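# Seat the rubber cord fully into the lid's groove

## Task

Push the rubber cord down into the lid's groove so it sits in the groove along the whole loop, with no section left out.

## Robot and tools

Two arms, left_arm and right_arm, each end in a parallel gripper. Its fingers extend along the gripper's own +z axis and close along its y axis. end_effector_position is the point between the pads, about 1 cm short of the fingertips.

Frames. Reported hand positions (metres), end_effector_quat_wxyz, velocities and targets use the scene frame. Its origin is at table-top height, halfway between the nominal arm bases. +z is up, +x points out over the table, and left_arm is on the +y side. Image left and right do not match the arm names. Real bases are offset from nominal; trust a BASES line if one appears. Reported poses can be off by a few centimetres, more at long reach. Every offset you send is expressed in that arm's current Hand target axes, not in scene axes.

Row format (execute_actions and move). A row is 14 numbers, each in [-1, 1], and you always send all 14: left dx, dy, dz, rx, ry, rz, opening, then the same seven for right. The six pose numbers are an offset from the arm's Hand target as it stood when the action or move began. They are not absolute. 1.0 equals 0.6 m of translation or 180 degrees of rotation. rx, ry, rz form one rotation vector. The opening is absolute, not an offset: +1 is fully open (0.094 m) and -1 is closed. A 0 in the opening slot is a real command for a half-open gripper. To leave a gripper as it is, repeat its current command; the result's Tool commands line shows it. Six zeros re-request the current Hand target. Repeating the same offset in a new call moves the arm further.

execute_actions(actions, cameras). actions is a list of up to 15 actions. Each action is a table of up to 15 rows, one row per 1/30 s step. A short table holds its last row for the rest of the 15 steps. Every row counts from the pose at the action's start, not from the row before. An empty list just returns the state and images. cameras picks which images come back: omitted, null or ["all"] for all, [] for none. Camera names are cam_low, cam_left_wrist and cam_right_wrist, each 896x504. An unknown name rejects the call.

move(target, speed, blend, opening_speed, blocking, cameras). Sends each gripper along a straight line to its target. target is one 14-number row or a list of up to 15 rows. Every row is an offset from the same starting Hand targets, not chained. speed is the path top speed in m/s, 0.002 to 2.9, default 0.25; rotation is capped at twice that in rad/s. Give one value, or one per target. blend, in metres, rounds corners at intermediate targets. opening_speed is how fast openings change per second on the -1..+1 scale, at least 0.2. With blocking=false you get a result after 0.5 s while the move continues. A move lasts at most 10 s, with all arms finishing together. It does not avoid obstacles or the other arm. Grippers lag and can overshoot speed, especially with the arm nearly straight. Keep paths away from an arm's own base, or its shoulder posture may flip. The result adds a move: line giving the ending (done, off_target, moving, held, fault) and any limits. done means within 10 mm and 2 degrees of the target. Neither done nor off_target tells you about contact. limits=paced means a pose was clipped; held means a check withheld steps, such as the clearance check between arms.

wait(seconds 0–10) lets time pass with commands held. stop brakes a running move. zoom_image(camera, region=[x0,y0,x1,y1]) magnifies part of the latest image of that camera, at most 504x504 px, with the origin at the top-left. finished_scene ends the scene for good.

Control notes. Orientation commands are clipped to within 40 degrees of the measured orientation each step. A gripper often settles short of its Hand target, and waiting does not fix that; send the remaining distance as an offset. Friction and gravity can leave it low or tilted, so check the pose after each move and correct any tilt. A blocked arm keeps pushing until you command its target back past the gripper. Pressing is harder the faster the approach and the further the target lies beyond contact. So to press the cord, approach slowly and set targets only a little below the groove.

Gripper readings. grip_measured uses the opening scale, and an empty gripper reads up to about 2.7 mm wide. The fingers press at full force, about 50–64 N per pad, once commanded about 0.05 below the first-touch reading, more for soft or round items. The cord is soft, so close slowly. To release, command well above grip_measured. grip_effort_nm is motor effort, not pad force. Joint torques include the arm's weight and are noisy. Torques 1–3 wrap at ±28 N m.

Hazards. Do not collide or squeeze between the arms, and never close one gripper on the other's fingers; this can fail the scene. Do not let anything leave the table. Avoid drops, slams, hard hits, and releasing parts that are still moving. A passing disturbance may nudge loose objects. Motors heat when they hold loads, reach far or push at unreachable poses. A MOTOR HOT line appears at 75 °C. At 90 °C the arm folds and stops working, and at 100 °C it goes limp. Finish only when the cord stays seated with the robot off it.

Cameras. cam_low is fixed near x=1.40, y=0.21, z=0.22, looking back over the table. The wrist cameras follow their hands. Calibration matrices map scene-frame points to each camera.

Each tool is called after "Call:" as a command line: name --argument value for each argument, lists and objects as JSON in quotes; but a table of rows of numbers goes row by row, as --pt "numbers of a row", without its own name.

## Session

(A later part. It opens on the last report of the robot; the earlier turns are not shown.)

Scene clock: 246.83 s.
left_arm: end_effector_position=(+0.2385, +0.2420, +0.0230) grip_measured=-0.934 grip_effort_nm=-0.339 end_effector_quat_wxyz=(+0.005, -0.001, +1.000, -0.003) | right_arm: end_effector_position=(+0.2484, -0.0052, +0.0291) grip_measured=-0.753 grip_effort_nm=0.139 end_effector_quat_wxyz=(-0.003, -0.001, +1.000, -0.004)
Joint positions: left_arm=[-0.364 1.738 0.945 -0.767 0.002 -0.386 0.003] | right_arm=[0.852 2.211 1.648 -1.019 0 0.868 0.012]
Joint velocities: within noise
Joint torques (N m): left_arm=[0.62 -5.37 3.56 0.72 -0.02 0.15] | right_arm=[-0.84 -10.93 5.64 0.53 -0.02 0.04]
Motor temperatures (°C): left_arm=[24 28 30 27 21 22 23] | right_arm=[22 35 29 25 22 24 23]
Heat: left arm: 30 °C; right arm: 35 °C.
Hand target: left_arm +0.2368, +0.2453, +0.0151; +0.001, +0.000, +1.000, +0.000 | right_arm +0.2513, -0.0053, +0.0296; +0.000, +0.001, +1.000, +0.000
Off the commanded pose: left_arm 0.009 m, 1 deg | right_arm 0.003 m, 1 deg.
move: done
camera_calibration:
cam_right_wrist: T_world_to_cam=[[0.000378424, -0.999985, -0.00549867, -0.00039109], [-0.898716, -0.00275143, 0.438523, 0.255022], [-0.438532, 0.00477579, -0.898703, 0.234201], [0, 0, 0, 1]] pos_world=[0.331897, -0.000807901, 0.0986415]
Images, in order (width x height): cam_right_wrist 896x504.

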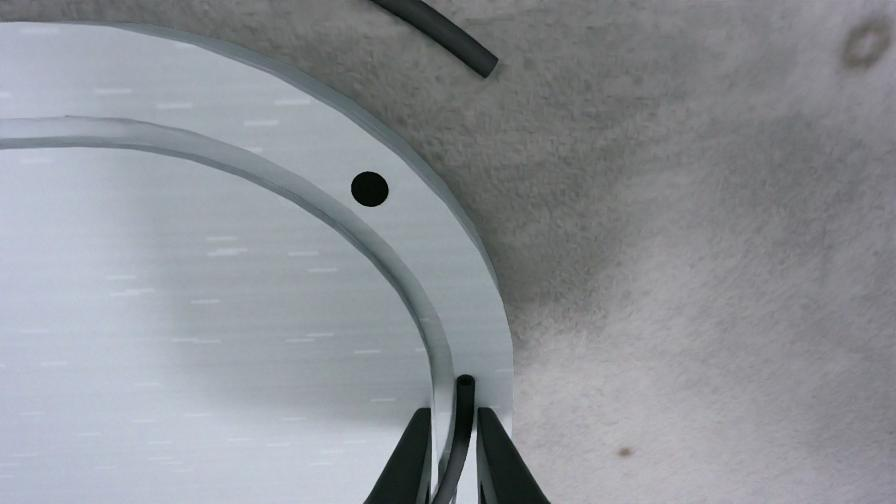

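Call:
move --pt "0 0 0 0 0 0 -0.94 0 0.0 0.003 0 0 0 -0.75" --pt "0 0 0 0 0 0 -0.94 0 0.0 0.003 0 0 0 -0.95" --cameras '["cam_right_wrist"]' --speed 0.06

Call:
zoom_image --camera "cam_right_wrist" --region '[360, 300, 560, 504]'

Scene clock: 252.90 s.
left_arm: end_effector_position=(+0.2385, +0.2420, +0.0230) grip_measured=-0.934 grip_effort_nm=-0.339 end_effector_quat_wxyz=(+0.005, -0.001, +1.000, -0.003) | right_arm: end_effector_position=(+0.2494, -0.0040, +0.0291) grip_measured=-0.947 grip_effort_nm=-0.125 end_effector_quat_wxyz=(-0.001, -0.001, +1.000, -0.002)
Joint positions: left_arm=[-0.364 1.738 0.945 -0.767 0.002 -0.386 0.003] | right_arm=[0.852 2.211 1.648 -1.012 0 0.868 0.002]
Joint velocities: within noise
Joint torques (N m): left_arm=[0.58 -5.42 3.36 0.73 0.03 0.22] | right_arm=[-0.83 -10.71 5.45 0.54 -0.04 0.04]
Motor temperatures (°C): left_arm=[24 28 30 27 21 22 23] | right_arm=[22 35 29 25 22 24 23]
Heat: left arm: 30 °C; right arm: 35 °C.
Hand target: left_arm +0.2368, +0.2453, +0.0151; +0.001, +0.000, +1.000, +0.000 | right_arm +0.2512, -0.0054, +0.0278; +0.000, +0.001, +1.000, +0.000
Off the commanded pose: left_arm 0.009 m, 1 deg | right_arm 0.003 m, 0 deg.
move: done
camera_calibration:
cam_right_wrist: T_world_to_cam=[[0.000393935, -0.999945, -0.0105059, 0.000887486], [-0.900568, -0.00492183, 0.434688, 0.256456], [-0.434716, 0.00929004, -0.90052, 0.233784], [0, 0, 0, 1]] pos_world=[0.332585, -0.0000221947, 0.0990582]
Images, in order (width x height): cam_right_wrist 896x504.

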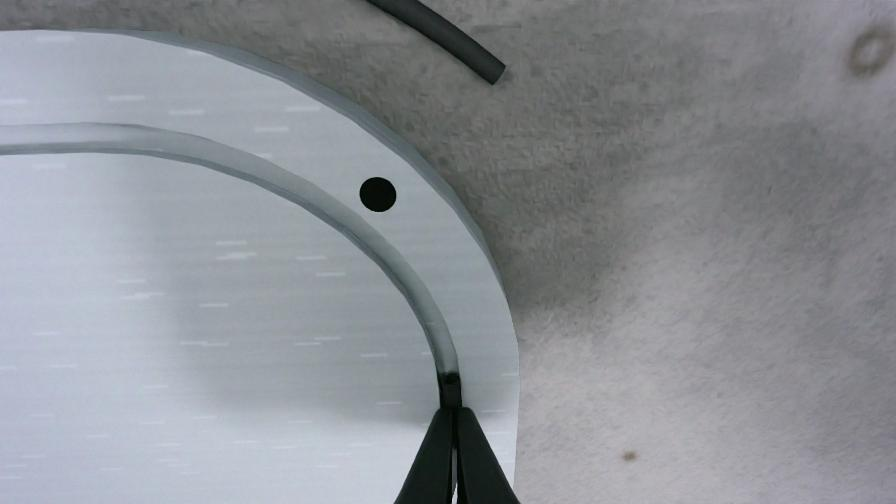

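Scaled by 2.471 from the camera's 896x504 image, which has a finer 1280x720 frame.

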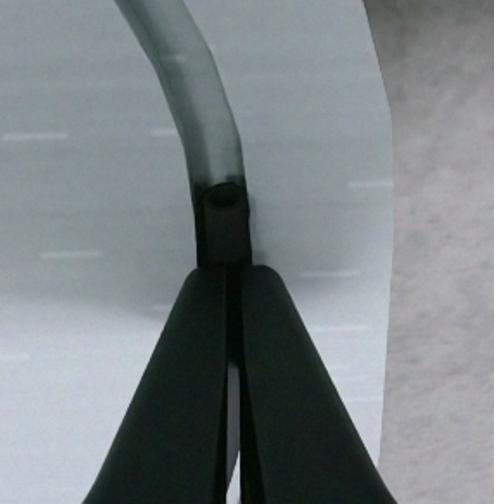

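Call:
move --target '[0,0,0,0,0,0,-0.94,0,0.0,0.017,0,0,0,-0.96]' --cameras '["cam_right_wrist"]' --speed 0.06

Call:
zoom_image --camera "cam_right_wrist" --region '[360, 300, 560, 504]'

Scene clock: 256.73 s.
left_arm: end_effector_position=(+0.2385, +0.2420, +0.0230) grip_measured=-0.934 grip_effort_nm=-0.344 end_effector_quat_wxyz=(+0.005, -0.001, +1.000, -0.003) | right_arm: end_effector_position=(+0.2492, -0.0038, +0.0260) grip_measured=-0.957 grip_effort_nm=-0.125 end_effector_quat_wxyz=(+0.000, -0.001, +1.000, +0.000)
Joint positions: left_arm=[-0.364 1.738 0.945 -0.767 0.002 -0.386 0.003] | right_arm=[0.852 2.211 1.635 -0.995 -0.001 0.868 0.002]
Joint velocities: within noise
Joint torques (N m): left_arm=[0.53 -5.29 3.41 0.72 0 0.17] | right_arm=[-0.83 -9.52 4.74 0.74 0 0.04]
Motor temperatures (°C): left_arm=[24 28 30 27 21 22 23] | right_arm=[22 34 29 25 22 24 23]
Heat: left arm: 30 °C; right arm: 34 °C.
Hand target: left_arm +0.2368, +0.2453, +0.0151; +0.001, +0.000, +1.000, +0.000 | right_arm +0.2512, -0.0054, +0.0176; +0.000, +0.001, +1.000, +0.000
Off the commanded pose: left_arm 0.009 m, 1 deg | right_arm 0.009 m, 0 deg.
move: done
camera_calibration:
cam_right_wrist: T_world_to_cam=[[0.000453714, -0.999888, -0.0149767, 0.0012531], [-0.901345, -0.00689535, 0.433048, 0.257895], [-0.433103, 0.0133027, -0.901246, 0.230495], [0, 0, 0, 1]] pos_world=[0.33228, -0.0000349686, 0.096071]
Images, in order (width x height): cam_right_wrist 896x504.

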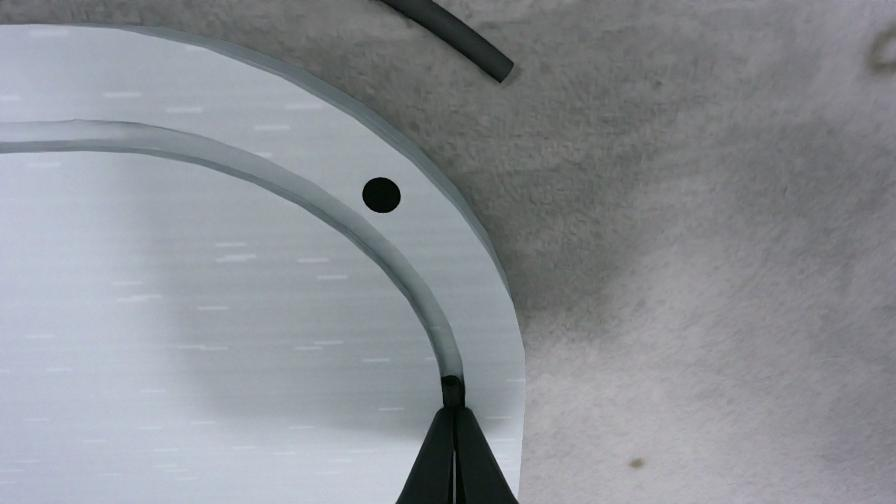

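Scaled by 2.471 from the camera's 896x504 image, which has a finer 1280x720 frame.

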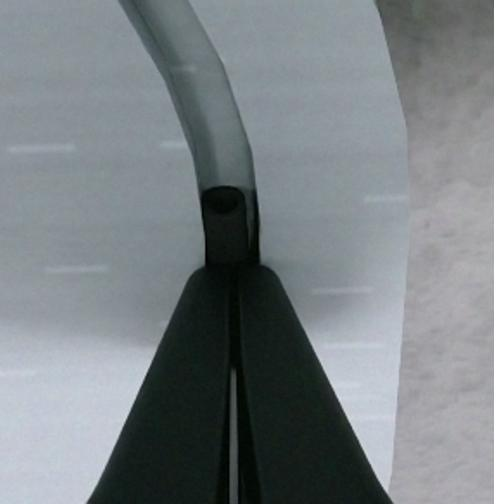

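Call:
move --pt "0 0 0 0 0 0 -0.94 0 0.0 0 0 0 0 -0.8" --pt "0 0 0 0 0 0 -0.94 0 0.0 -0.06 0 0 0 -0.8" --cameras '["cam_right_wrist"]' --speed 0.1

Call:
zoom_image --camera "cam_right_wrist" --region '[360, 300, 560, 504]'

Scene clock: 262.30 s.
left_arm: end_effector_position=(+0.2385, +0.2420, +0.0230) grip_measured=-0.934 grip_effort_nm=-0.344 end_effector_quat_wxyz=(+0.005, -0.001, +1.000, -0.003) | right_arm: end_effector_position=(+0.2447, -0.0093, +0.0356) grip_measured=-0.803 grip_effort_nm=0.144 end_effector_quat_wxyz=(-0.014, -0.001, +1.000, -0.016)
Joint positions: left_arm=[-0.364 1.738 0.945 -0.767 0.002 -0.386 0.003] | right_arm=[0.852 2.211 1.674 -1.075 -0.001 0.868 0.009]
Joint velocities: within noise
Joint torques (N m): left_arm=[0.44 -5.26 3.56 0.67 0 0.14] | right_arm=[-0.85 -13.49 7.76 0.17 -0.02 0.02]
Motor temperatures (°C): left_arm=[24 28 30 27 21 22 23] | right_arm=[22 34 29 25 22 24 23]
Heat: left arm: 30 °C; right arm: 34 °C.
Hand target: left_arm +0.2368, +0.2453, +0.0151; +0.001, +0.000, +1.000, +0.000 | right_arm +0.2512, -0.0054, +0.0536; +0.000, +0.001, +1.000, +0.000
Off the commanded pose: left_arm 0.009 m, 1 deg | right_arm 0.020 m, 2 deg.
move: off_target (right_arm)
camera_calibration:
cam_right_wrist: T_world_to_cam=[[0.00043331, -0.999854, 0.0170816, -0.00525263], [-0.889535, 0.00741867, 0.456808, 0.246047], [-0.456868, -0.0153927, -0.889401, 0.242489], [0, 0, 0, 1]] pos_world=[0.329655, -0.00334466, 0.103363]
Images, in order (width x height): cam_right_wrist 896x504.

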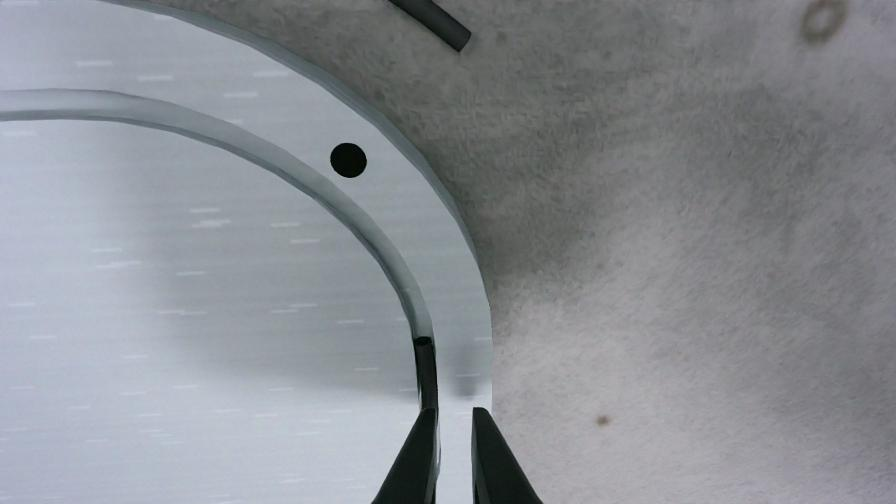

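Scaled by 2.471 from the camera's 896x504 image, which has a finer 1280x720 frame.

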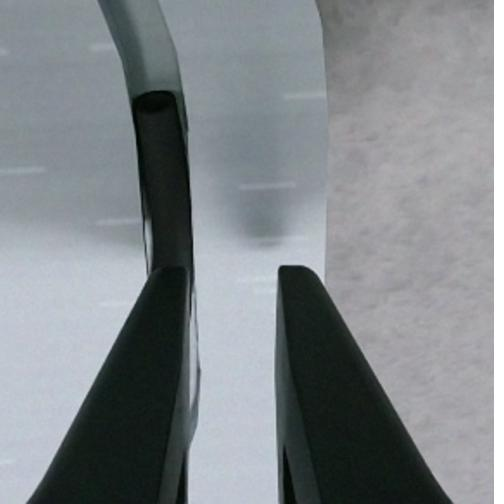

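Call:
move --target '[0,0,0,0,0,0,-0.94,0.15,0.03,-0.05,0,0,0,-0.7]' --cameras '["cam_right_wrist","cam_left_wrist"]' --speed 0.15

Scene clock: 270.67 s.
left_arm: end_effector_position=(+0.2385, +0.2420, +0.0230) grip_measured=-0.934 grip_effort_nm=-0.344 end_effector_quat_wxyz=(+0.005, -0.001, +1.000, -0.003) | right_arm: end_effector_position=(+0.1629, +0.0147, +0.0724) grip_measured=-0.702 grip_effort_nm=0.144 end_effector_quat_wxyz=(-0.004, -0.006, +1.000, -0.007)
Joint positions: left_arm=[-0.364 1.738 0.945 -0.767 0.002 -0.386 0.003] | right_arm=[1.058 2.049 1.57 -1.109 0 1.065 0.014]
Joint velocities: within noise
Joint torques (N m): left_arm=[0.68 -5.2 3.37 0.7 0.01 0.14] | right_arm=[-0.25 -12.53 5.61 0.25 0.01 0.18]
Motor temperatures (°C): left_arm=[24 28 29 27 21 22 23] | right_arm=[22 36 29 25 22 24 23]
Heat: left arm: 29 °C; right arm: 36 °C.
Hand target: left_arm +0.2368, +0.2453, +0.0151; +0.001, +0.000, +1.000, +0.000 | right_arm +0.1613, +0.0127, +0.0835; +0.000, +0.001, +1.000, +0.000
Off the commanded pose: left_arm 0.009 m, 1 deg | right_arm 0.012 m, 1 deg.
move: off_target (right_arm)
camera_calibration:
cam_left_wrist: T_world_to_cam=[[-0.0252994, -0.999634, 0.00955235, 0.249436], [-0.906317, 0.0269677, 0.421738, 0.246317], [-0.421841, 0.00201226, -0.906668, 0.221027], [0, 0, 0, 1]] pos_world=[0.32279, 0.242257, 0.0941345]
cam_right_wrist: T_world_to_cam=[[0.00917117, -0.999958, 0.000283674, 0.0179156], [-0.897997, -0.00811123, 0.439928, 0.159109], [-0.439907, -0.00428939, -0.898033, 0.235879], [0, 0, 0, 1]] pos_world=[0.246479, 0.0202172, 0.141826]
Images, in order (width x height): cam_left_wrist 896x504, cam_right_wrist 896x504.

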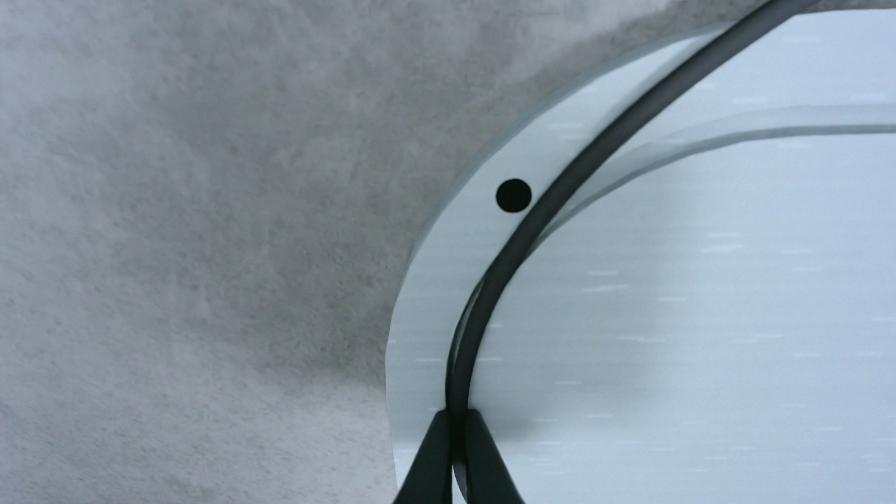

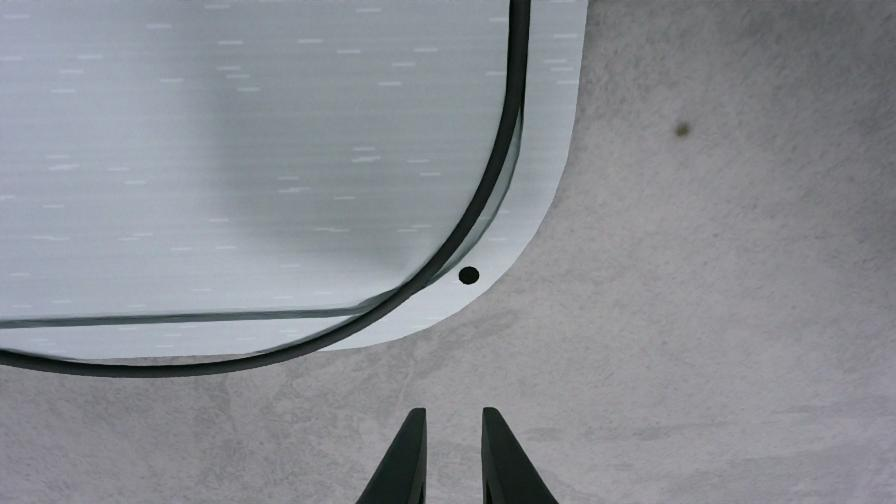

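Call:
zoom_image --camera "cam_right_wrist" --region '[330, 60, 560, 350]'

Scaled by 1.738 from the camera's 896x504 image, which has a finer 1280x720 frame.

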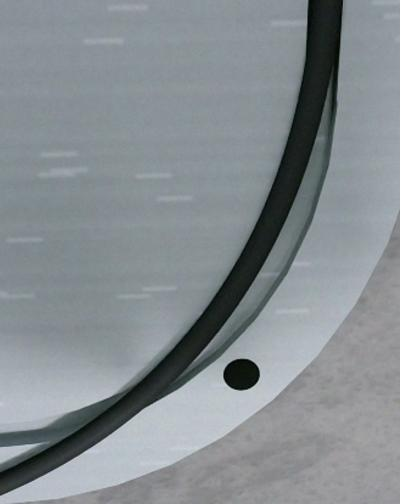

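Call:
move --target '[0,0,0,0,0,0,-0.94,-0.143,-0.0295,0.064,0,0,0,-1]' --cameras '["cam_right_wrist"]' --speed 0.12

Scene clock: 314.53 s.
left_arm: end_effector_position=(+0.2385, +0.2420, +0.0230) grip_measured=-0.934 grip_effort_nm=-0.344 end_effector_quat_wxyz=(+0.005, -0.001, +1.000, -0.003) | right_arm: end_effector_position=(+0.2412, -0.0108, +0.0451) grip_measured=-0.989 grip_effort_nm=-0.598 end_effector_quat_wxyz=(-0.006, +0.003, +1.000, -0.007)
Joint positions: left_arm=[-0.364 1.738 0.945 -0.767 0.002 -0.386 0.003] | right_arm=[0.856 2.165 1.639 -1.063 -0.001 0.881 0.001]
Joint velocities: within noise
Joint torques (N m): left_arm=[0.59 -5.11 3.21 0.73 -0.03 0.13] | right_arm=[-0.51 -9.16 7.9 0.48 0 -0.02]
Motor temperatures (°C): left_arm=[24 27 29 27 21 22 23] | right_arm=[22 38 29 24 22 24 23]
Heat: left arm: 29 °C; right arm: 38 °C.
Hand target: left_arm +0.2368, +0.2453, +0.0151; +0.001, +0.000, +1.000, +0.000 | right_arm +0.2469, -0.0051, +0.0451; +0.000, +0.001, +1.000, +0.000
Off the commanded pose: left_arm 0.009 m, 1 deg | right_arm 0.008 m, 1 deg.
move: done
camera_calibration:
cam_right_wrist: T_world_to_cam=[[-0.00844928, -0.999964, -0.000517405, -0.00399631], [-0.896354, 0.00734446, 0.443277, 0.240852], [-0.443258, 0.00420915, -0.896384, 0.246535], [0, 0, 0, 1]] pos_world=[0.325134, -0.0068028, 0.114224]
Images, in order (width x height): cam_right_wrist 896x504.

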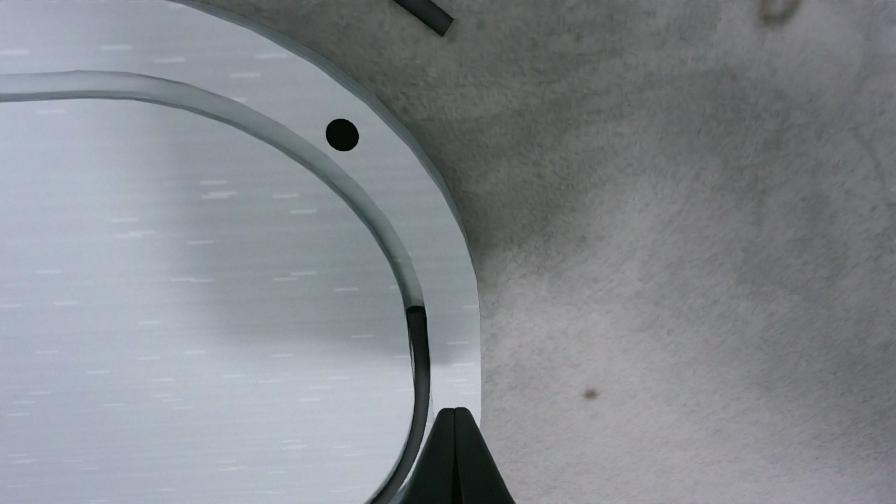

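Call:
move --target '[0,0,0,0,0,0,-0.94,-0.01,0.012,0.015,0,0,0,-1]' --cameras '["cam_right_wrist"]' --speed 0.12

Scene clock: 318.47 s.
left_arm: end_effector_position=(+0.2385, +0.2420, +0.0230) grip_measured=-0.934 grip_effort_nm=-0.344 end_effector_quat_wxyz=(+0.005, -0.001, +1.000, -0.003) | right_arm: end_effector_position=(+0.2472, -0.0036, +0.0364) grip_measured=-0.989 grip_effort_nm=-0.603 end_effector_quat_wxyz=(-0.006, +0.003, +1.000, -0.007)
Joint positions: left_arm=[-0.364 1.738 0.945 -0.767 0.002 -0.386 0.003] | right_arm=[0.856 2.211 1.678 -1.056 -0.001 0.88 0.001]
Joint velocities: within noise
Joint torques (N m): left_arm=[0.57 -5.31 3.43 0.69 0.03 0.15] | right_arm=[-0.44 -9.37 7.9 0.48 -0.01 -0.01]
Motor temperatures (°C): left_arm=[24 27 29 27 21 22 23] | right_arm=[22 38 30 24 22 24 23]
Heat: left arm: 29 °C; right arm: 38 °C.
Hand target: left_arm +0.2368, +0.2453, +0.0151; +0.001, +0.000, +1.000, +0.000 | right_arm +0.2529, +0.0022, +0.0361; +0.000, +0.001, +1.000, +0.000
Off the commanded pose: left_arm 0.009 m, 1 deg | right_arm 0.008 m, 1 deg.
move: done
camera_calibration:
cam_right_wrist: T_world_to_cam=[[-0.00724274, -0.999974, -0.000564083, 0.00285612], [-0.89632, 0.00624188, 0.443364, 0.250012], [-0.443349, 0.00371677, -0.896342, 0.24139], [0, 0, 0, 1]] pos_world=[0.331131, 0.000398312, 0.105524]
Images, in order (width x height): cam_right_wrist 896x504.

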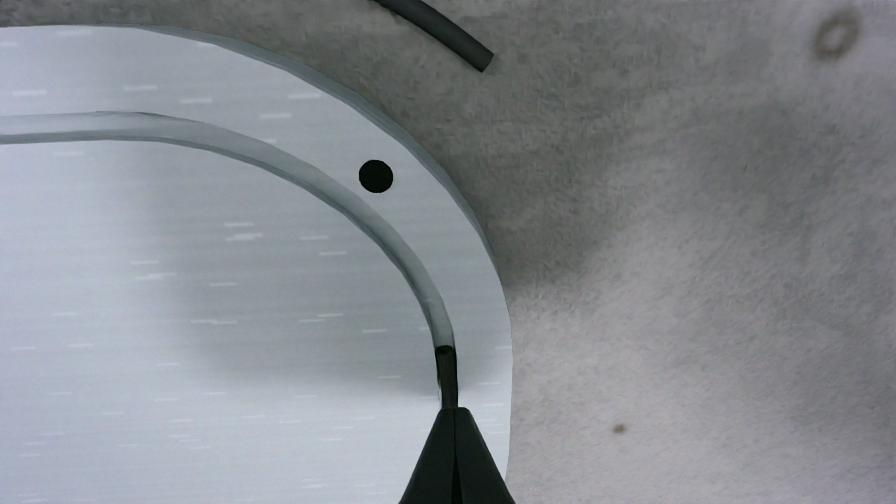

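Call:
move --target '[0,0,0,0,0,0,-0.94,0,0,0.03,0,0,0,-1]' --cameras '["cam_right_wrist"]' --speed 0.08

Call:
zoom_image --camera "cam_right_wrist" --region '[360, 300, 560, 504]'

Scene clock: 325.43 s.
left_arm: end_effector_position=(+0.2385, +0.2420, +0.0230) grip_measured=-0.934 grip_effort_nm=-0.349 end_effector_quat_wxyz=(+0.005, -0.001, +1.000, -0.003) | right_arm: end_effector_position=(+0.2521, +0.0024, +0.0263) grip_measured=-0.989 grip_effort_nm=-0.603 end_effector_quat_wxyz=(+0.001, +0.002, +1.000, +0.002)
Joint positions: left_arm=[-0.364 1.738 0.945 -0.767 0.002 -0.386 0.003] | right_arm=[0.856 2.231 1.669 -1.004 -0.001 0.88 0.001]
Joint velocities: within noise
Joint torques (N m): left_arm=[0.65 -5.2 3.51 0.71 -0.01 0.17] | right_arm=[-0.55 -9.31 5.57 0.63 -0.01 0.01]
Motor temperatures (°C): left_arm=[24 27 29 27 21 22 23] | right_arm=[22 38 30 24 22 24 23]
Heat: left arm: 29 °C; right arm: 38 °C.
Hand target: left_arm +0.2368, +0.2453, +0.0151; +0.001, +0.000, +1.000, +0.000 | right_arm +0.2530, +0.0022, +0.0182; +0.000, +0.000, +1.000, +0.000
Off the commanded pose: left_arm 0.009 m, 1 deg | right_arm 0.008 m, 0 deg.
move: done
camera_calibration:
cam_right_wrist: T_world_to_cam=[[-0.00678644, -0.999801, -0.0187771, 0.00933472], [-0.902734, -0.00195183, 0.430194, 0.260823], [-0.430145, 0.0198702, -0.902541, 0.23125], [0, 0, 0, 1]] pos_world=[0.334989, 0.00524694, 0.0966834]
Images, in order (width x height): cam_right_wrist 896x504.

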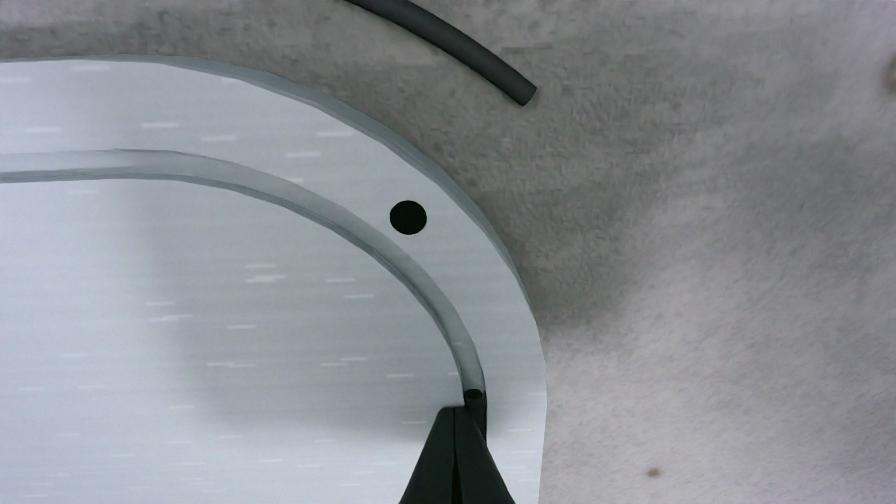

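Scaled by 2.471 from the camera's 896x504 image, which has a finer 1280x720 frame.

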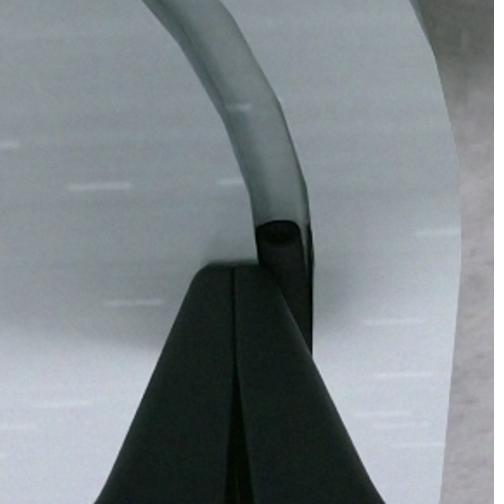

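Call:
move --pt "0 0 0 0 0 0 -0.94 0.005 -0.0103 -0.003 0 0 0 -1" --pt "0 0 0 0 0 0 -0.94 0.062 -0.0045 -0.003 0 0 0 -1" --pt "0 0 0 0 0 0 -0.94 0.096 0.002 -0.003 0 0 0 -1" --pt "0 0 0 0 0 0 -0.94 0.1245 0.0213 -0.003 0 0 0 -1" --cameras '["cam_right_wrist"]' --speed 0.03

Call:
zoom_image --camera "cam_right_wrist" --region '[360, 200, 660, 504]'

Scene clock: 336.77 s.
left_arm: end_effector_position=(+0.2385, +0.2420, +0.0230) grip_measured=-0.934 grip_effort_nm=-0.349 end_effector_quat_wxyz=(+0.005, -0.001, +1.000, -0.003) | right_arm: end_effector_position=(+0.2010, +0.0165, +0.0256) grip_measured=-0.989 grip_effort_nm=-0.603 end_effector_quat_wxyz=(+0.032, +0.007, +0.999, +0.005)
Joint positions: left_arm=[-0.364 1.738 0.945 -0.767 0.002 -0.386 0.003] | right_arm=[0.998 2.128 1.496 -0.896 0.05 1.029 0.001]
Joint velocities: within noise
Joint torques (N m): left_arm=[0.77 -5.23 3.52 0.77 -0.03 0.18] | right_arm=[1.57 -10 4.16 0.28 -0.46 0.16]
Motor temperatures (°C): left_arm=[24 27 29 27 21 22 23] | right_arm=[22 39 30 24 22 24 23]
Heat: left arm: 29 °C; right arm: 39 °C.
Hand target: left_arm +0.2368, +0.2453, +0.0151; +0.001, +0.000, +1.000, +0.000 | right_arm +0.1783, +0.0149, +0.0200; +0.000, +0.001, +1.000, +0.000
Off the commanded pose: left_arm 0.009 m, 1 deg | right_arm 0.023 m, 4 deg.
move: off_target (right_arm)
camera_calibration:
cam_right_wrist: T_world_to_cam=[[-0.0141969, -0.999577, -0.0253652, 0.0247442], [-0.927775, 0.00370874, 0.373123, 0.221473], [-0.372871, 0.0288304, -0.927435, 0.197387], [0, 0, 0, 1]] pos_world=[0.279428, 0.0182216, 0.101055]
Images, in order (width x height): cam_right_wrist 896x504.

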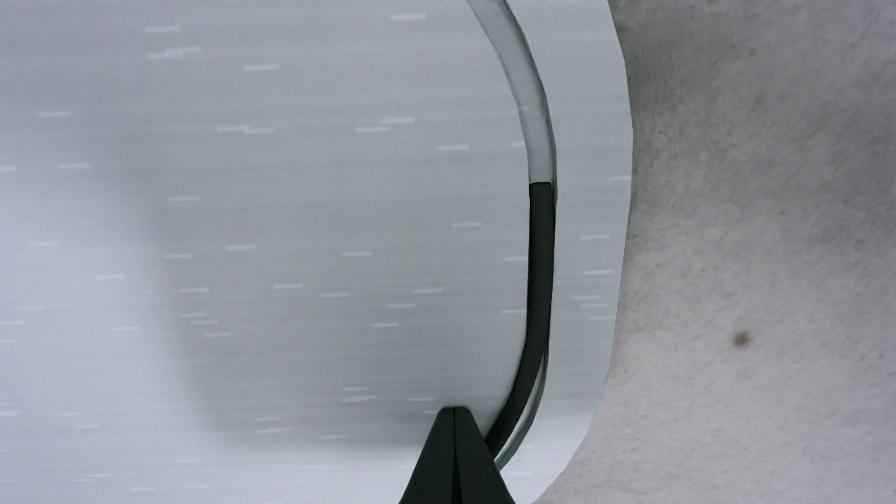

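Scaled by 1.658 from the camera's 896x504 image, which has a finer 1280x720 frame.

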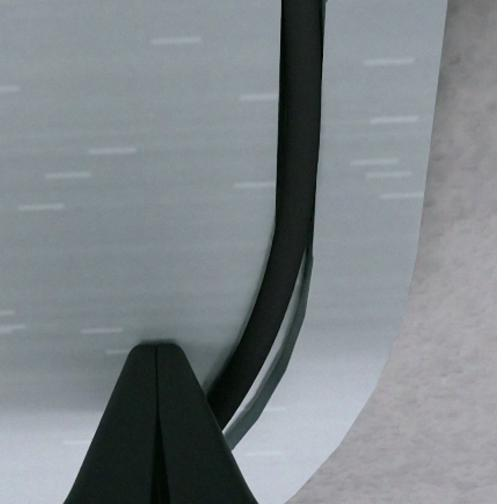

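Call:
move --pt "0 0 0 0 0 0 -0.94 -0.03 0.0 -0.06 0 0 0 -1" --pt "0 0 0 0 0 0 -0.94 0 0.007 -0.06 0 0 0.25 -0.65" --cameras '["cam_right_wrist"]' --speed 0.15

Scene clock: 349.10 s.
left_arm: end_effector_position=(+0.2385, +0.2420, +0.0230) grip_measured=-0.934 grip_effort_nm=-0.344 end_effector_quat_wxyz=(+0.005, -0.001, +1.000, -0.003) | right_arm: end_effector_position=(+0.1816, +0.0163, +0.0440) grip_measured=-0.653 grip_effort_nm=0.139 end_effector_quat_wxyz=(+0.001, +0.380, +0.925, -0.014)
Joint positions: left_arm=[-0.364 1.738 0.945 -0.767 0.002 -0.386 0.003] | right_arm=[1.02 2.128 1.575 -1.045 0.005 1.818 0.016]
Joint velocities: within noise
Joint torques (N m): left_arm=[0.49 -5.42 3.26 0.68 -0.03 0.13] | right_arm=[0.32 -12.97 5.55 0.25 -0.05 0.2]
Motor temperatures (°C): left_arm=[24 27 29 27 21 22 23] | right_arm=[22 40 29 24 22 24 23]
Heat: left arm: 29 °C; right arm: 40 °C.
Hand target: left_arm +0.2368, +0.2453, +0.0151; +0.001, +0.000, +1.000, +0.000 | right_arm +0.1783, +0.0192, +0.0560; +0.000, +0.383, +0.924, +0.000
Off the commanded pose: left_arm 0.009 m, 1 deg | right_arm 0.013 m, 2 deg.
move: off_target (right_arm); target 2's new opening was sent with right_arm's hand 0.013 m and 2 deg from that target
camera_calibration:
cam_right_wrist: T_world_to_cam=[[-0.703999, -0.710118, 0.0108104, 0.143687], [-0.640681, 0.641581, 0.421785, 0.131886], [-0.306453, 0.29001, -0.906632, 0.189933], [0, 0, 0, 1]] pos_world=[0.243858, -0.0376633, 0.115019]
Images, in order (width x height): cam_right_wrist 896x504.

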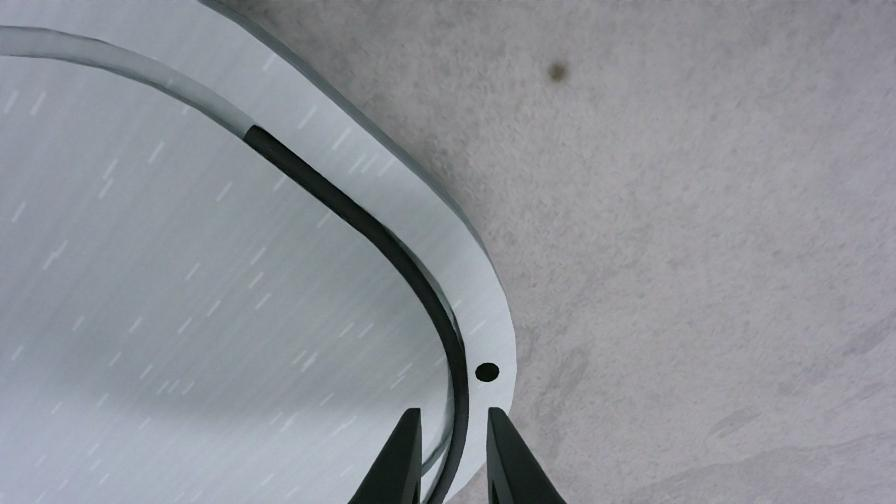

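Call:
zoom_image --camera "cam_right_wrist" --region '[360, 250, 540, 504]'

Scaled by 1.984 from the camera's 896x504 image, which has a finer 1280x720 frame.

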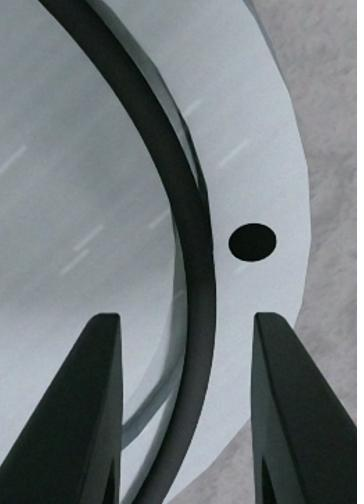

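Call:
move --target '[0,0,0,0,0,0,-0.94,-0.007,-0.002,0.045,0,0,0,-0.65]' --cameras '["cam_right_wrist"]' --speed 0.1

Call:
zoom_image --camera "cam_right_wrist" --region '[360, 250, 540, 504]'

Scene clock: 359.33 s.
left_arm: end_effector_position=(+0.2385, +0.2420, +0.0230) grip_measured=-0.934 grip_effort_nm=-0.339 end_effector_quat_wxyz=(+0.005, -0.001, +1.000, -0.003) | right_arm: end_effector_position=(+0.1799, +0.0133, +0.0267) grip_measured=-0.653 grip_effort_nm=0.139 end_effector_quat_wxyz=(+0.001, +0.380, +0.925, -0.008)
Joint positions: left_arm=[-0.364 1.738 0.945 -0.767 0.002 -0.386 0.003] | right_arm=[1.02 2.128 1.503 -0.961 0.005 1.818 0.016]
Joint velocities: within noise
Joint torques (N m): left_arm=[0.53 -5.23 3.34 0.69 0.01 0.12] | right_arm=[-0.44 -10.65 5.44 0.45 -0.05 0.11]
Motor temperatures (°C): left_arm=[24 27 29 27 21 22 23] | right_arm=[22 41 29 24 22 24 23]
Heat: left arm: 29 °C; right arm: 41 °C.
Hand target: left_arm +0.2368, +0.2453, +0.0151; +0.001, +0.000, +1.000, +0.000 | right_arm +0.1804, +0.0154, +0.0289; +0.000, +0.383, +0.924, +0.000
Off the commanded pose: left_arm 0.009 m, 1 deg | right_arm 0.003 m, 1 deg.
move: done
camera_calibration:
cam_right_wrist: T_world_to_cam=[[-0.704344, -0.709858, -0.000185958, 0.140906], [-0.642814, 0.637709, 0.424403, 0.140394], [-0.301147, 0.299045, -0.905473, 0.173501], [0, 0, 0, 1]] pos_world=[0.241743, -0.0413922, 0.0975436]
Images, in order (width x height): cam_right_wrist 896x504.

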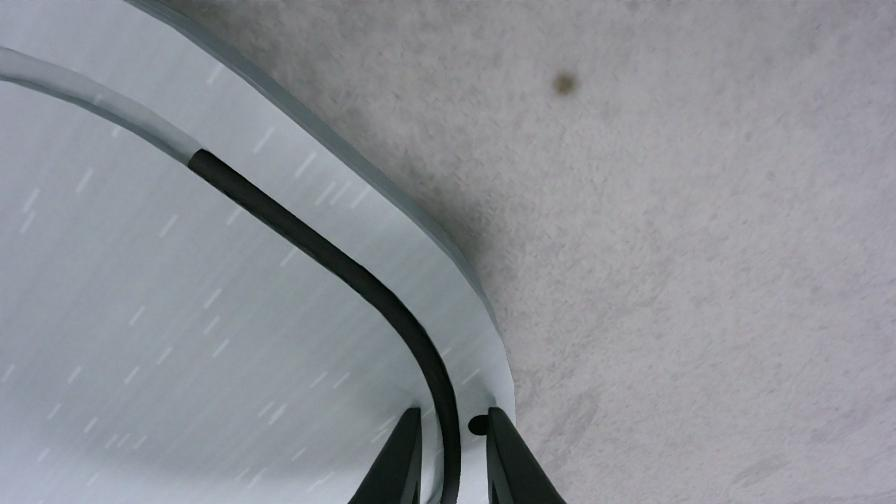

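Scaled by 1.984 from the camera's 896x504 image, which has a finer 1280x720 frame.

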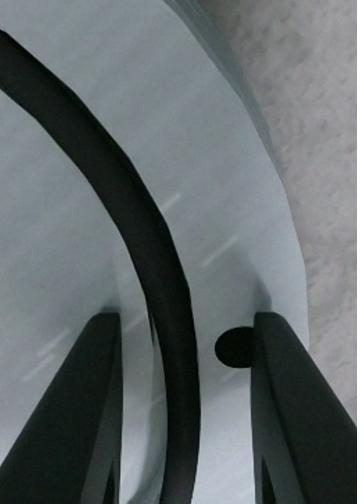

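Call:
move --pt "0 0 0 0 0 0 -0.94 0 0.003 0 0 0 0 -0.65" --pt "0 0 0 0 0 0 -0.94 0 0.003 0 0 0 0 -0.95" --pt "0 0 0 0 0 0 -0.94 0 0.003 0.017 0 0 0 -0.96" --cameras '["cam_right_wrist"]' --speed 0.06

Call:
zoom_image --camera "cam_right_wrist" --region '[360, 250, 540, 504]'

Scene clock: 368.20 s.
left_arm: end_effector_position=(+0.2385, +0.2420, +0.0230) grip_measured=-0.934 grip_effort_nm=-0.344 end_effector_quat_wxyz=(+0.005, -0.001, +1.000, -0.003) | right_arm: end_effector_position=(+0.1808, +0.0152, +0.0256) grip_measured=-0.958 grip_effort_nm=-0.442 end_effector_quat_wxyz=(+0.002, +0.380, +0.925, -0.003)
Joint positions: left_arm=[-0.364 1.738 0.945 -0.767 0.002 -0.386 0.003] | right_arm=[1.02 2.128 1.498 -0.946 0.004 1.818 0.002]
Joint velocities: within noise
Joint torques (N m): left_arm=[0.59 -5.08 3.32 0.66 -0.01 0.14] | right_arm=[-0.55 -8.77 5.03 0.65 -0.05 0.11]
Motor temperatures (°C): left_arm=[24 27 29 27 21 22 23] | right_arm=[22 41 29 24 22 24 23]
Heat: left arm: 29 °C; right arm: 41 °C.
Hand target: left_arm +0.2368, +0.2453, +0.0151; +0.001, +0.000, +1.000, +0.000 | right_arm +0.1816, +0.0166, +0.0187; +0.000, +0.383, +0.924, +0.000
Off the commanded pose: left_arm 0.009 m, 1 deg | right_arm 0.007 m, 1 deg.
move: done
camera_calibration:
cam_right_wrist: T_world_to_cam=[[-0.704335, -0.709797, -0.0100671, 0.143102], [-0.644787, 0.633766, 0.427306, 0.140648], [-0.29692, 0.307458, -0.904051, 0.171256], [0, 0, 0, 1]] pos_world=[0.242329, -0.0402187, 0.0961651]
Images, in order (width x height): cam_right_wrist 896x504.

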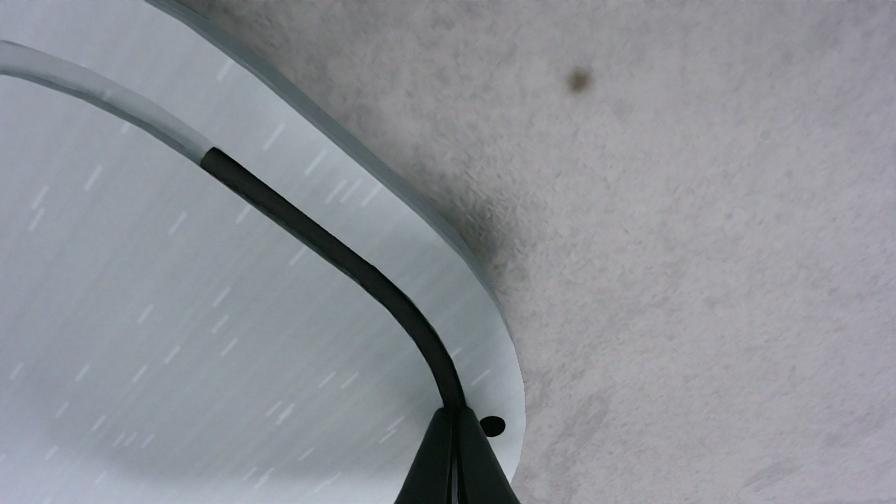

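Scaled by 1.984 from the camera's 896x504 image, which has a finer 1280x720 frame.

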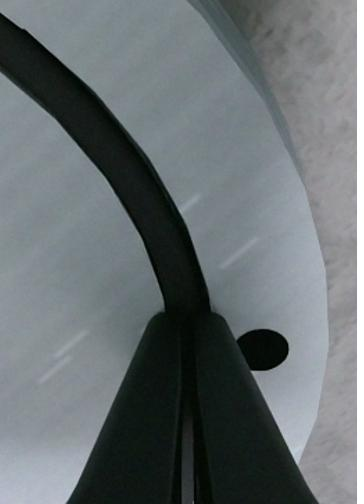

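Call:
move --pt "0 0 0 0 0 0 -0.94 0 0.0 0 0 0 0 -0.75" --pt "0 0 0 0 0 0 -0.94 0 0.0 -0.068 0 0 0 -0.75" --pt "0 0 0 0 0 0 -0.94 0.067 0.035 -0.068 0 0 -0.75 -0.6" --cameras '["cam_right_wrist"]' --speed '[0.1,0.1,0.6]'

Scene clock: 380.77 s.
left_arm: end_effector_position=(+0.2385, +0.2420, +0.0230) grip_measured=-0.934 grip_effort_nm=-0.339 end_effector_quat_wxyz=(+0.005, -0.001, +1.000, -0.003) | right_arm: end_effector_position=(+0.1699, +0.0560, +0.0601) grip_measured=-0.603 grip_effort_nm=0.144 end_effector_quat_wxyz=(-0.002, +0.701, -0.713, +0.000)
Joint positions: left_arm=[-0.364 1.738 0.945 -0.767 0.002 -0.386 0.003] | right_arm=[1.09 2.195 1.749 -1.12 0.002 -0.444 0.019]
Joint velocities: within noise
Joint torques (N m): left_arm=[0.64 -5.05 3.47 0.67 -0.05 0.17] | right_arm=[0.18 -9.32 8.13 0.32 -0.08 -0.02]
Motor temperatures (°C): left_arm=[24 27 29 27 21 22 23] | right_arm=[22 40 30 24 22 24 23]
Heat: left arm: 29 °C; right arm: 40 °C.
Hand target: left_arm +0.2368, +0.2453, +0.0151; +0.001, +0.000, +1.000, +0.000 | right_arm +0.1682, +0.0598, +0.0595; +0.000, +0.707, -0.708, +0.000
Off the commanded pose: left_arm 0.009 m, 1 deg | right_arm 0.004 m, 1 deg.
move: done
camera_calibration:
cam_right_wrist: T_world_to_cam=[[0.999743, -0.0199795, -0.0107302, -0.163324], [-0.0134388, -0.903041, 0.429344, 0.0716435], [-0.0182679, -0.429089, -0.903077, 0.180579], [0, 0, 0, 1]] pos_world=[0.167543, 0.138918, 0.130565]
Images, in order (width x height): cam_right_wrist 896x504.

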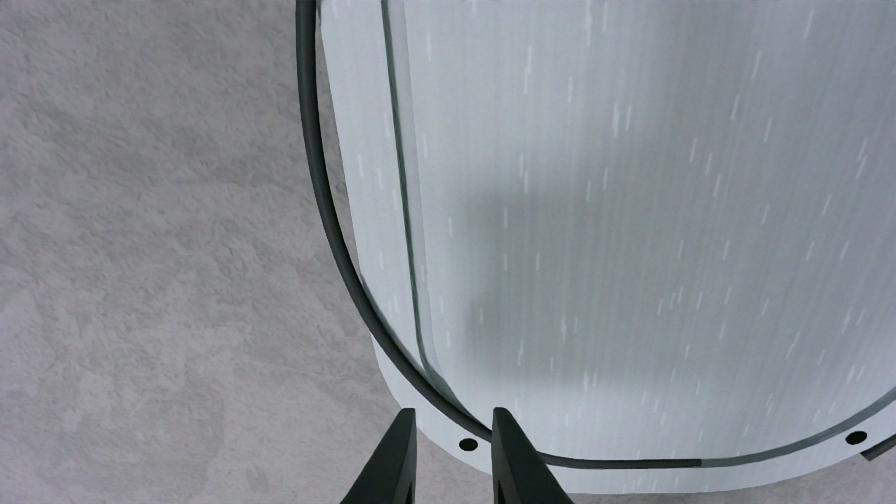

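Call:
move --pt "0 0 0 0 0 0 -0.94 0.013 0.028 0 0 0 -0.067 -0.6" --pt "0 0 0 0 0 0 -0.94 0.013 0.028 0.052 0 0 -0.067 -0.6" --cameras '["cam_right_wrist"]' --speed 0.1

Call:
zoom_image --camera "cam_right_wrist" --region '[360, 250, 560, 504]'

Scene clock: 391.87 s.
left_arm: end_effector_position=(+0.2385, +0.2420, +0.0230) grip_measured=-0.934 grip_effort_nm=-0.344 end_effector_quat_wxyz=(+0.005, -0.001, +1.000, -0.003) | right_arm: end_effector_position=(+0.1538, +0.0492, +0.0275) grip_measured=-0.603 grip_effort_nm=0.139 end_effector_quat_wxyz=(+0.006, +0.771, -0.636, +0.003)
Joint positions: left_arm=[-0.364 1.738 0.945 -0.767 0.002 -0.386 0.003] | right_arm=[1.118 2.195 1.615 -1.002 0.002 -0.625 0.019]
Joint velocities: within noise
Joint torques (N m): left_arm=[0.46 -5.27 3.26 0.74 -0.02 0.13] | right_arm=[0.23 -10.96 5.64 0.54 -0.1 -0.05]
Motor temperatures (°C): left_arm=[24 27 29 27 21 22 23] | right_arm=[22 39 30 24 22 24 23]
Heat: left arm: 29 °C; right arm: 39 °C.
Hand target: left_arm +0.2368, +0.2453, +0.0151; +0.001, +0.000, +1.000, +0.000 | right_arm +0.1514, +0.0521, +0.0284; +0.000, +0.777, -0.629, +0.000
Off the commanded pose: left_arm 0.009 m, 1 deg | right_arm 0.004 m, 1 deg.
move: done
camera_calibration:
cam_right_wrist: T_world_to_cam=[[0.982032, 0.187704, -0.0194774, -0.155053], [0.176845, -0.879341, 0.442137, 0.0484197], [0.0658636, -0.437638, -0.896736, 0.135157], [0, 0, 0, 1]] pos_world=[0.134802, 0.130831, 0.096772]
Images, in order (width x height): cam_right_wrist 896x504.

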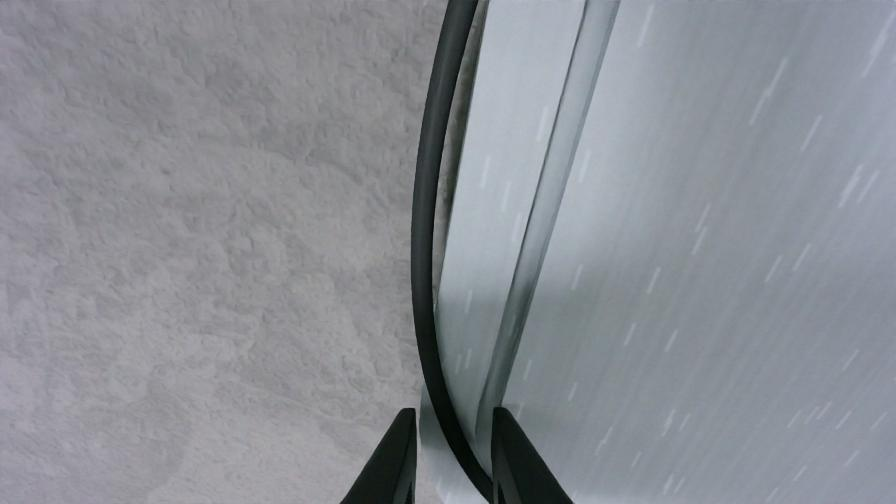

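Scaled by 1.984 from the camera's 896x504 image, which has a finer 1280x720 frame.

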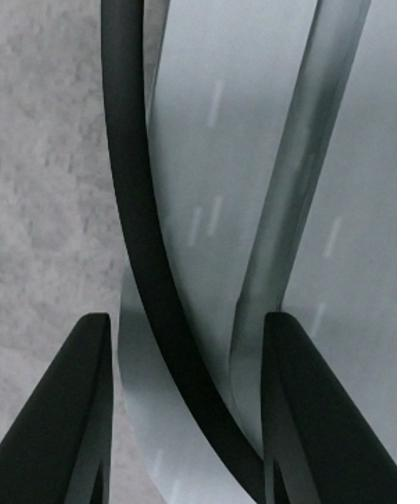

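Call:
move --pt "0 0 0 0 0 0 -0.94 0 0 -0.001 0 0 0 -0.6" --pt "0 0 0 0 0 0 -0.94 0 0 -0.001 0 0 0 -0.95" --pt "0 0 0 0 0 0 -0.94 0 -0.0125 -0.001 0 0 0.085 -0.95" --cameras '["cam_right_wrist"]' --speed 0.06

Call:
zoom_image --camera "cam_right_wrist" --region '[360, 250, 560, 504]'

Scene clock: 401.83 s.
left_arm: end_effector_position=(+0.2385, +0.2420, +0.0230) grip_measured=-0.934 grip_effort_nm=-0.339 end_effector_quat_wxyz=(+0.005, -0.001, +1.000, -0.003) | right_arm: end_effector_position=(+0.1539, +0.0494, +0.0275) grip_measured=-0.949 grip_effort_nm=-0.672 end_effector_quat_wxyz=(+0.005, +0.692, -0.721, +0.003)
Joint positions: left_arm=[-0.364 1.738 0.945 -0.767 0.002 -0.386 0.003] | right_arm=[1.118 2.195 1.615 -1.001 0.002 -0.393 0.002]
Joint velocities: left_arm=[within noise] | right_arm=[-0.002 -0.017 -0.012 0.037 -0.066 -0.066 -0.004]
Joint torques (N m): left_arm=[0.51 -5.38 3.38 0.67 0.01 0.18] | right_arm=[-0.96 -9.57 7.86 0.4 -0.09 0.14]
Motor temperatures (°C): left_arm=[24 27 29 27 21 22 23] | right_arm=[22 39 30 24 22 24 23]
Heat: left arm: 29 °C; right arm: 39 °C.
Hand target: left_arm +0.2368, +0.2453, +0.0151; +0.001, +0.000, +1.000, +0.000 | right_arm +0.1587, +0.0536, +0.0290; +0.000, +0.686, -0.727, +0.000
Off the commanded pose: left_arm 0.009 m, 1 deg | right_arm 0.007 m, 1 deg.
move: done
camera_calibration:
cam_right_wrist: T_world_to_cam=[[0.998939, -0.0430689, -0.0162934, -0.146503], [-0.0314425, -0.896479, 0.441969, 0.081588], [-0.0336419, -0.440988, -0.896882, 0.150756], [0, 0, 0, 1]] pos_world=[0.153985, 0.133314, 0.0967644]
Images, in order (width x height): cam_right_wrist 896x504.

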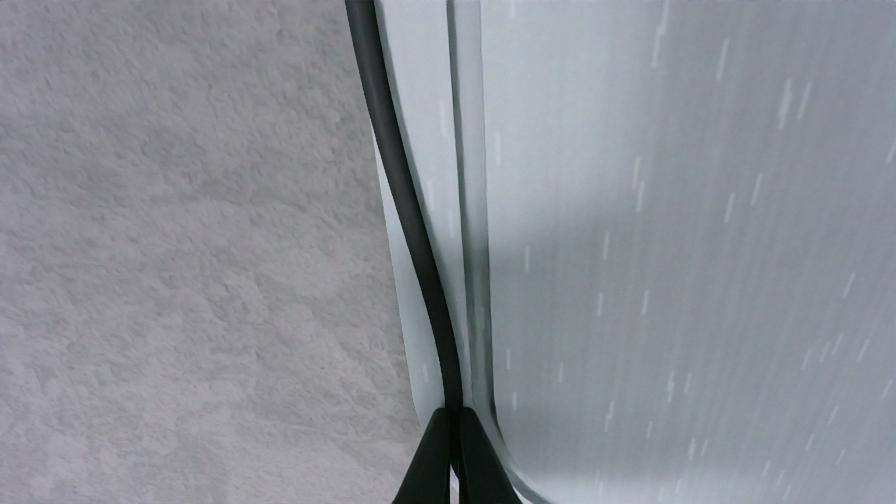

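Scaled by 1.984 from the camera's 896x504 image, which has a finer 1280x720 frame.

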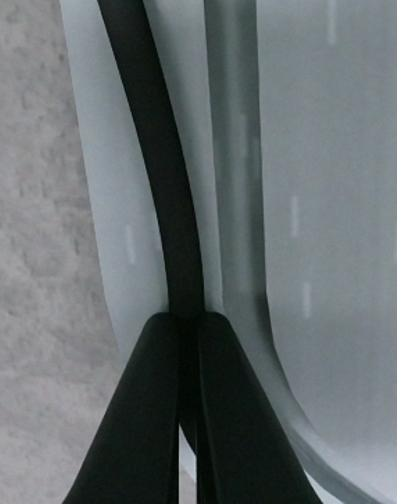

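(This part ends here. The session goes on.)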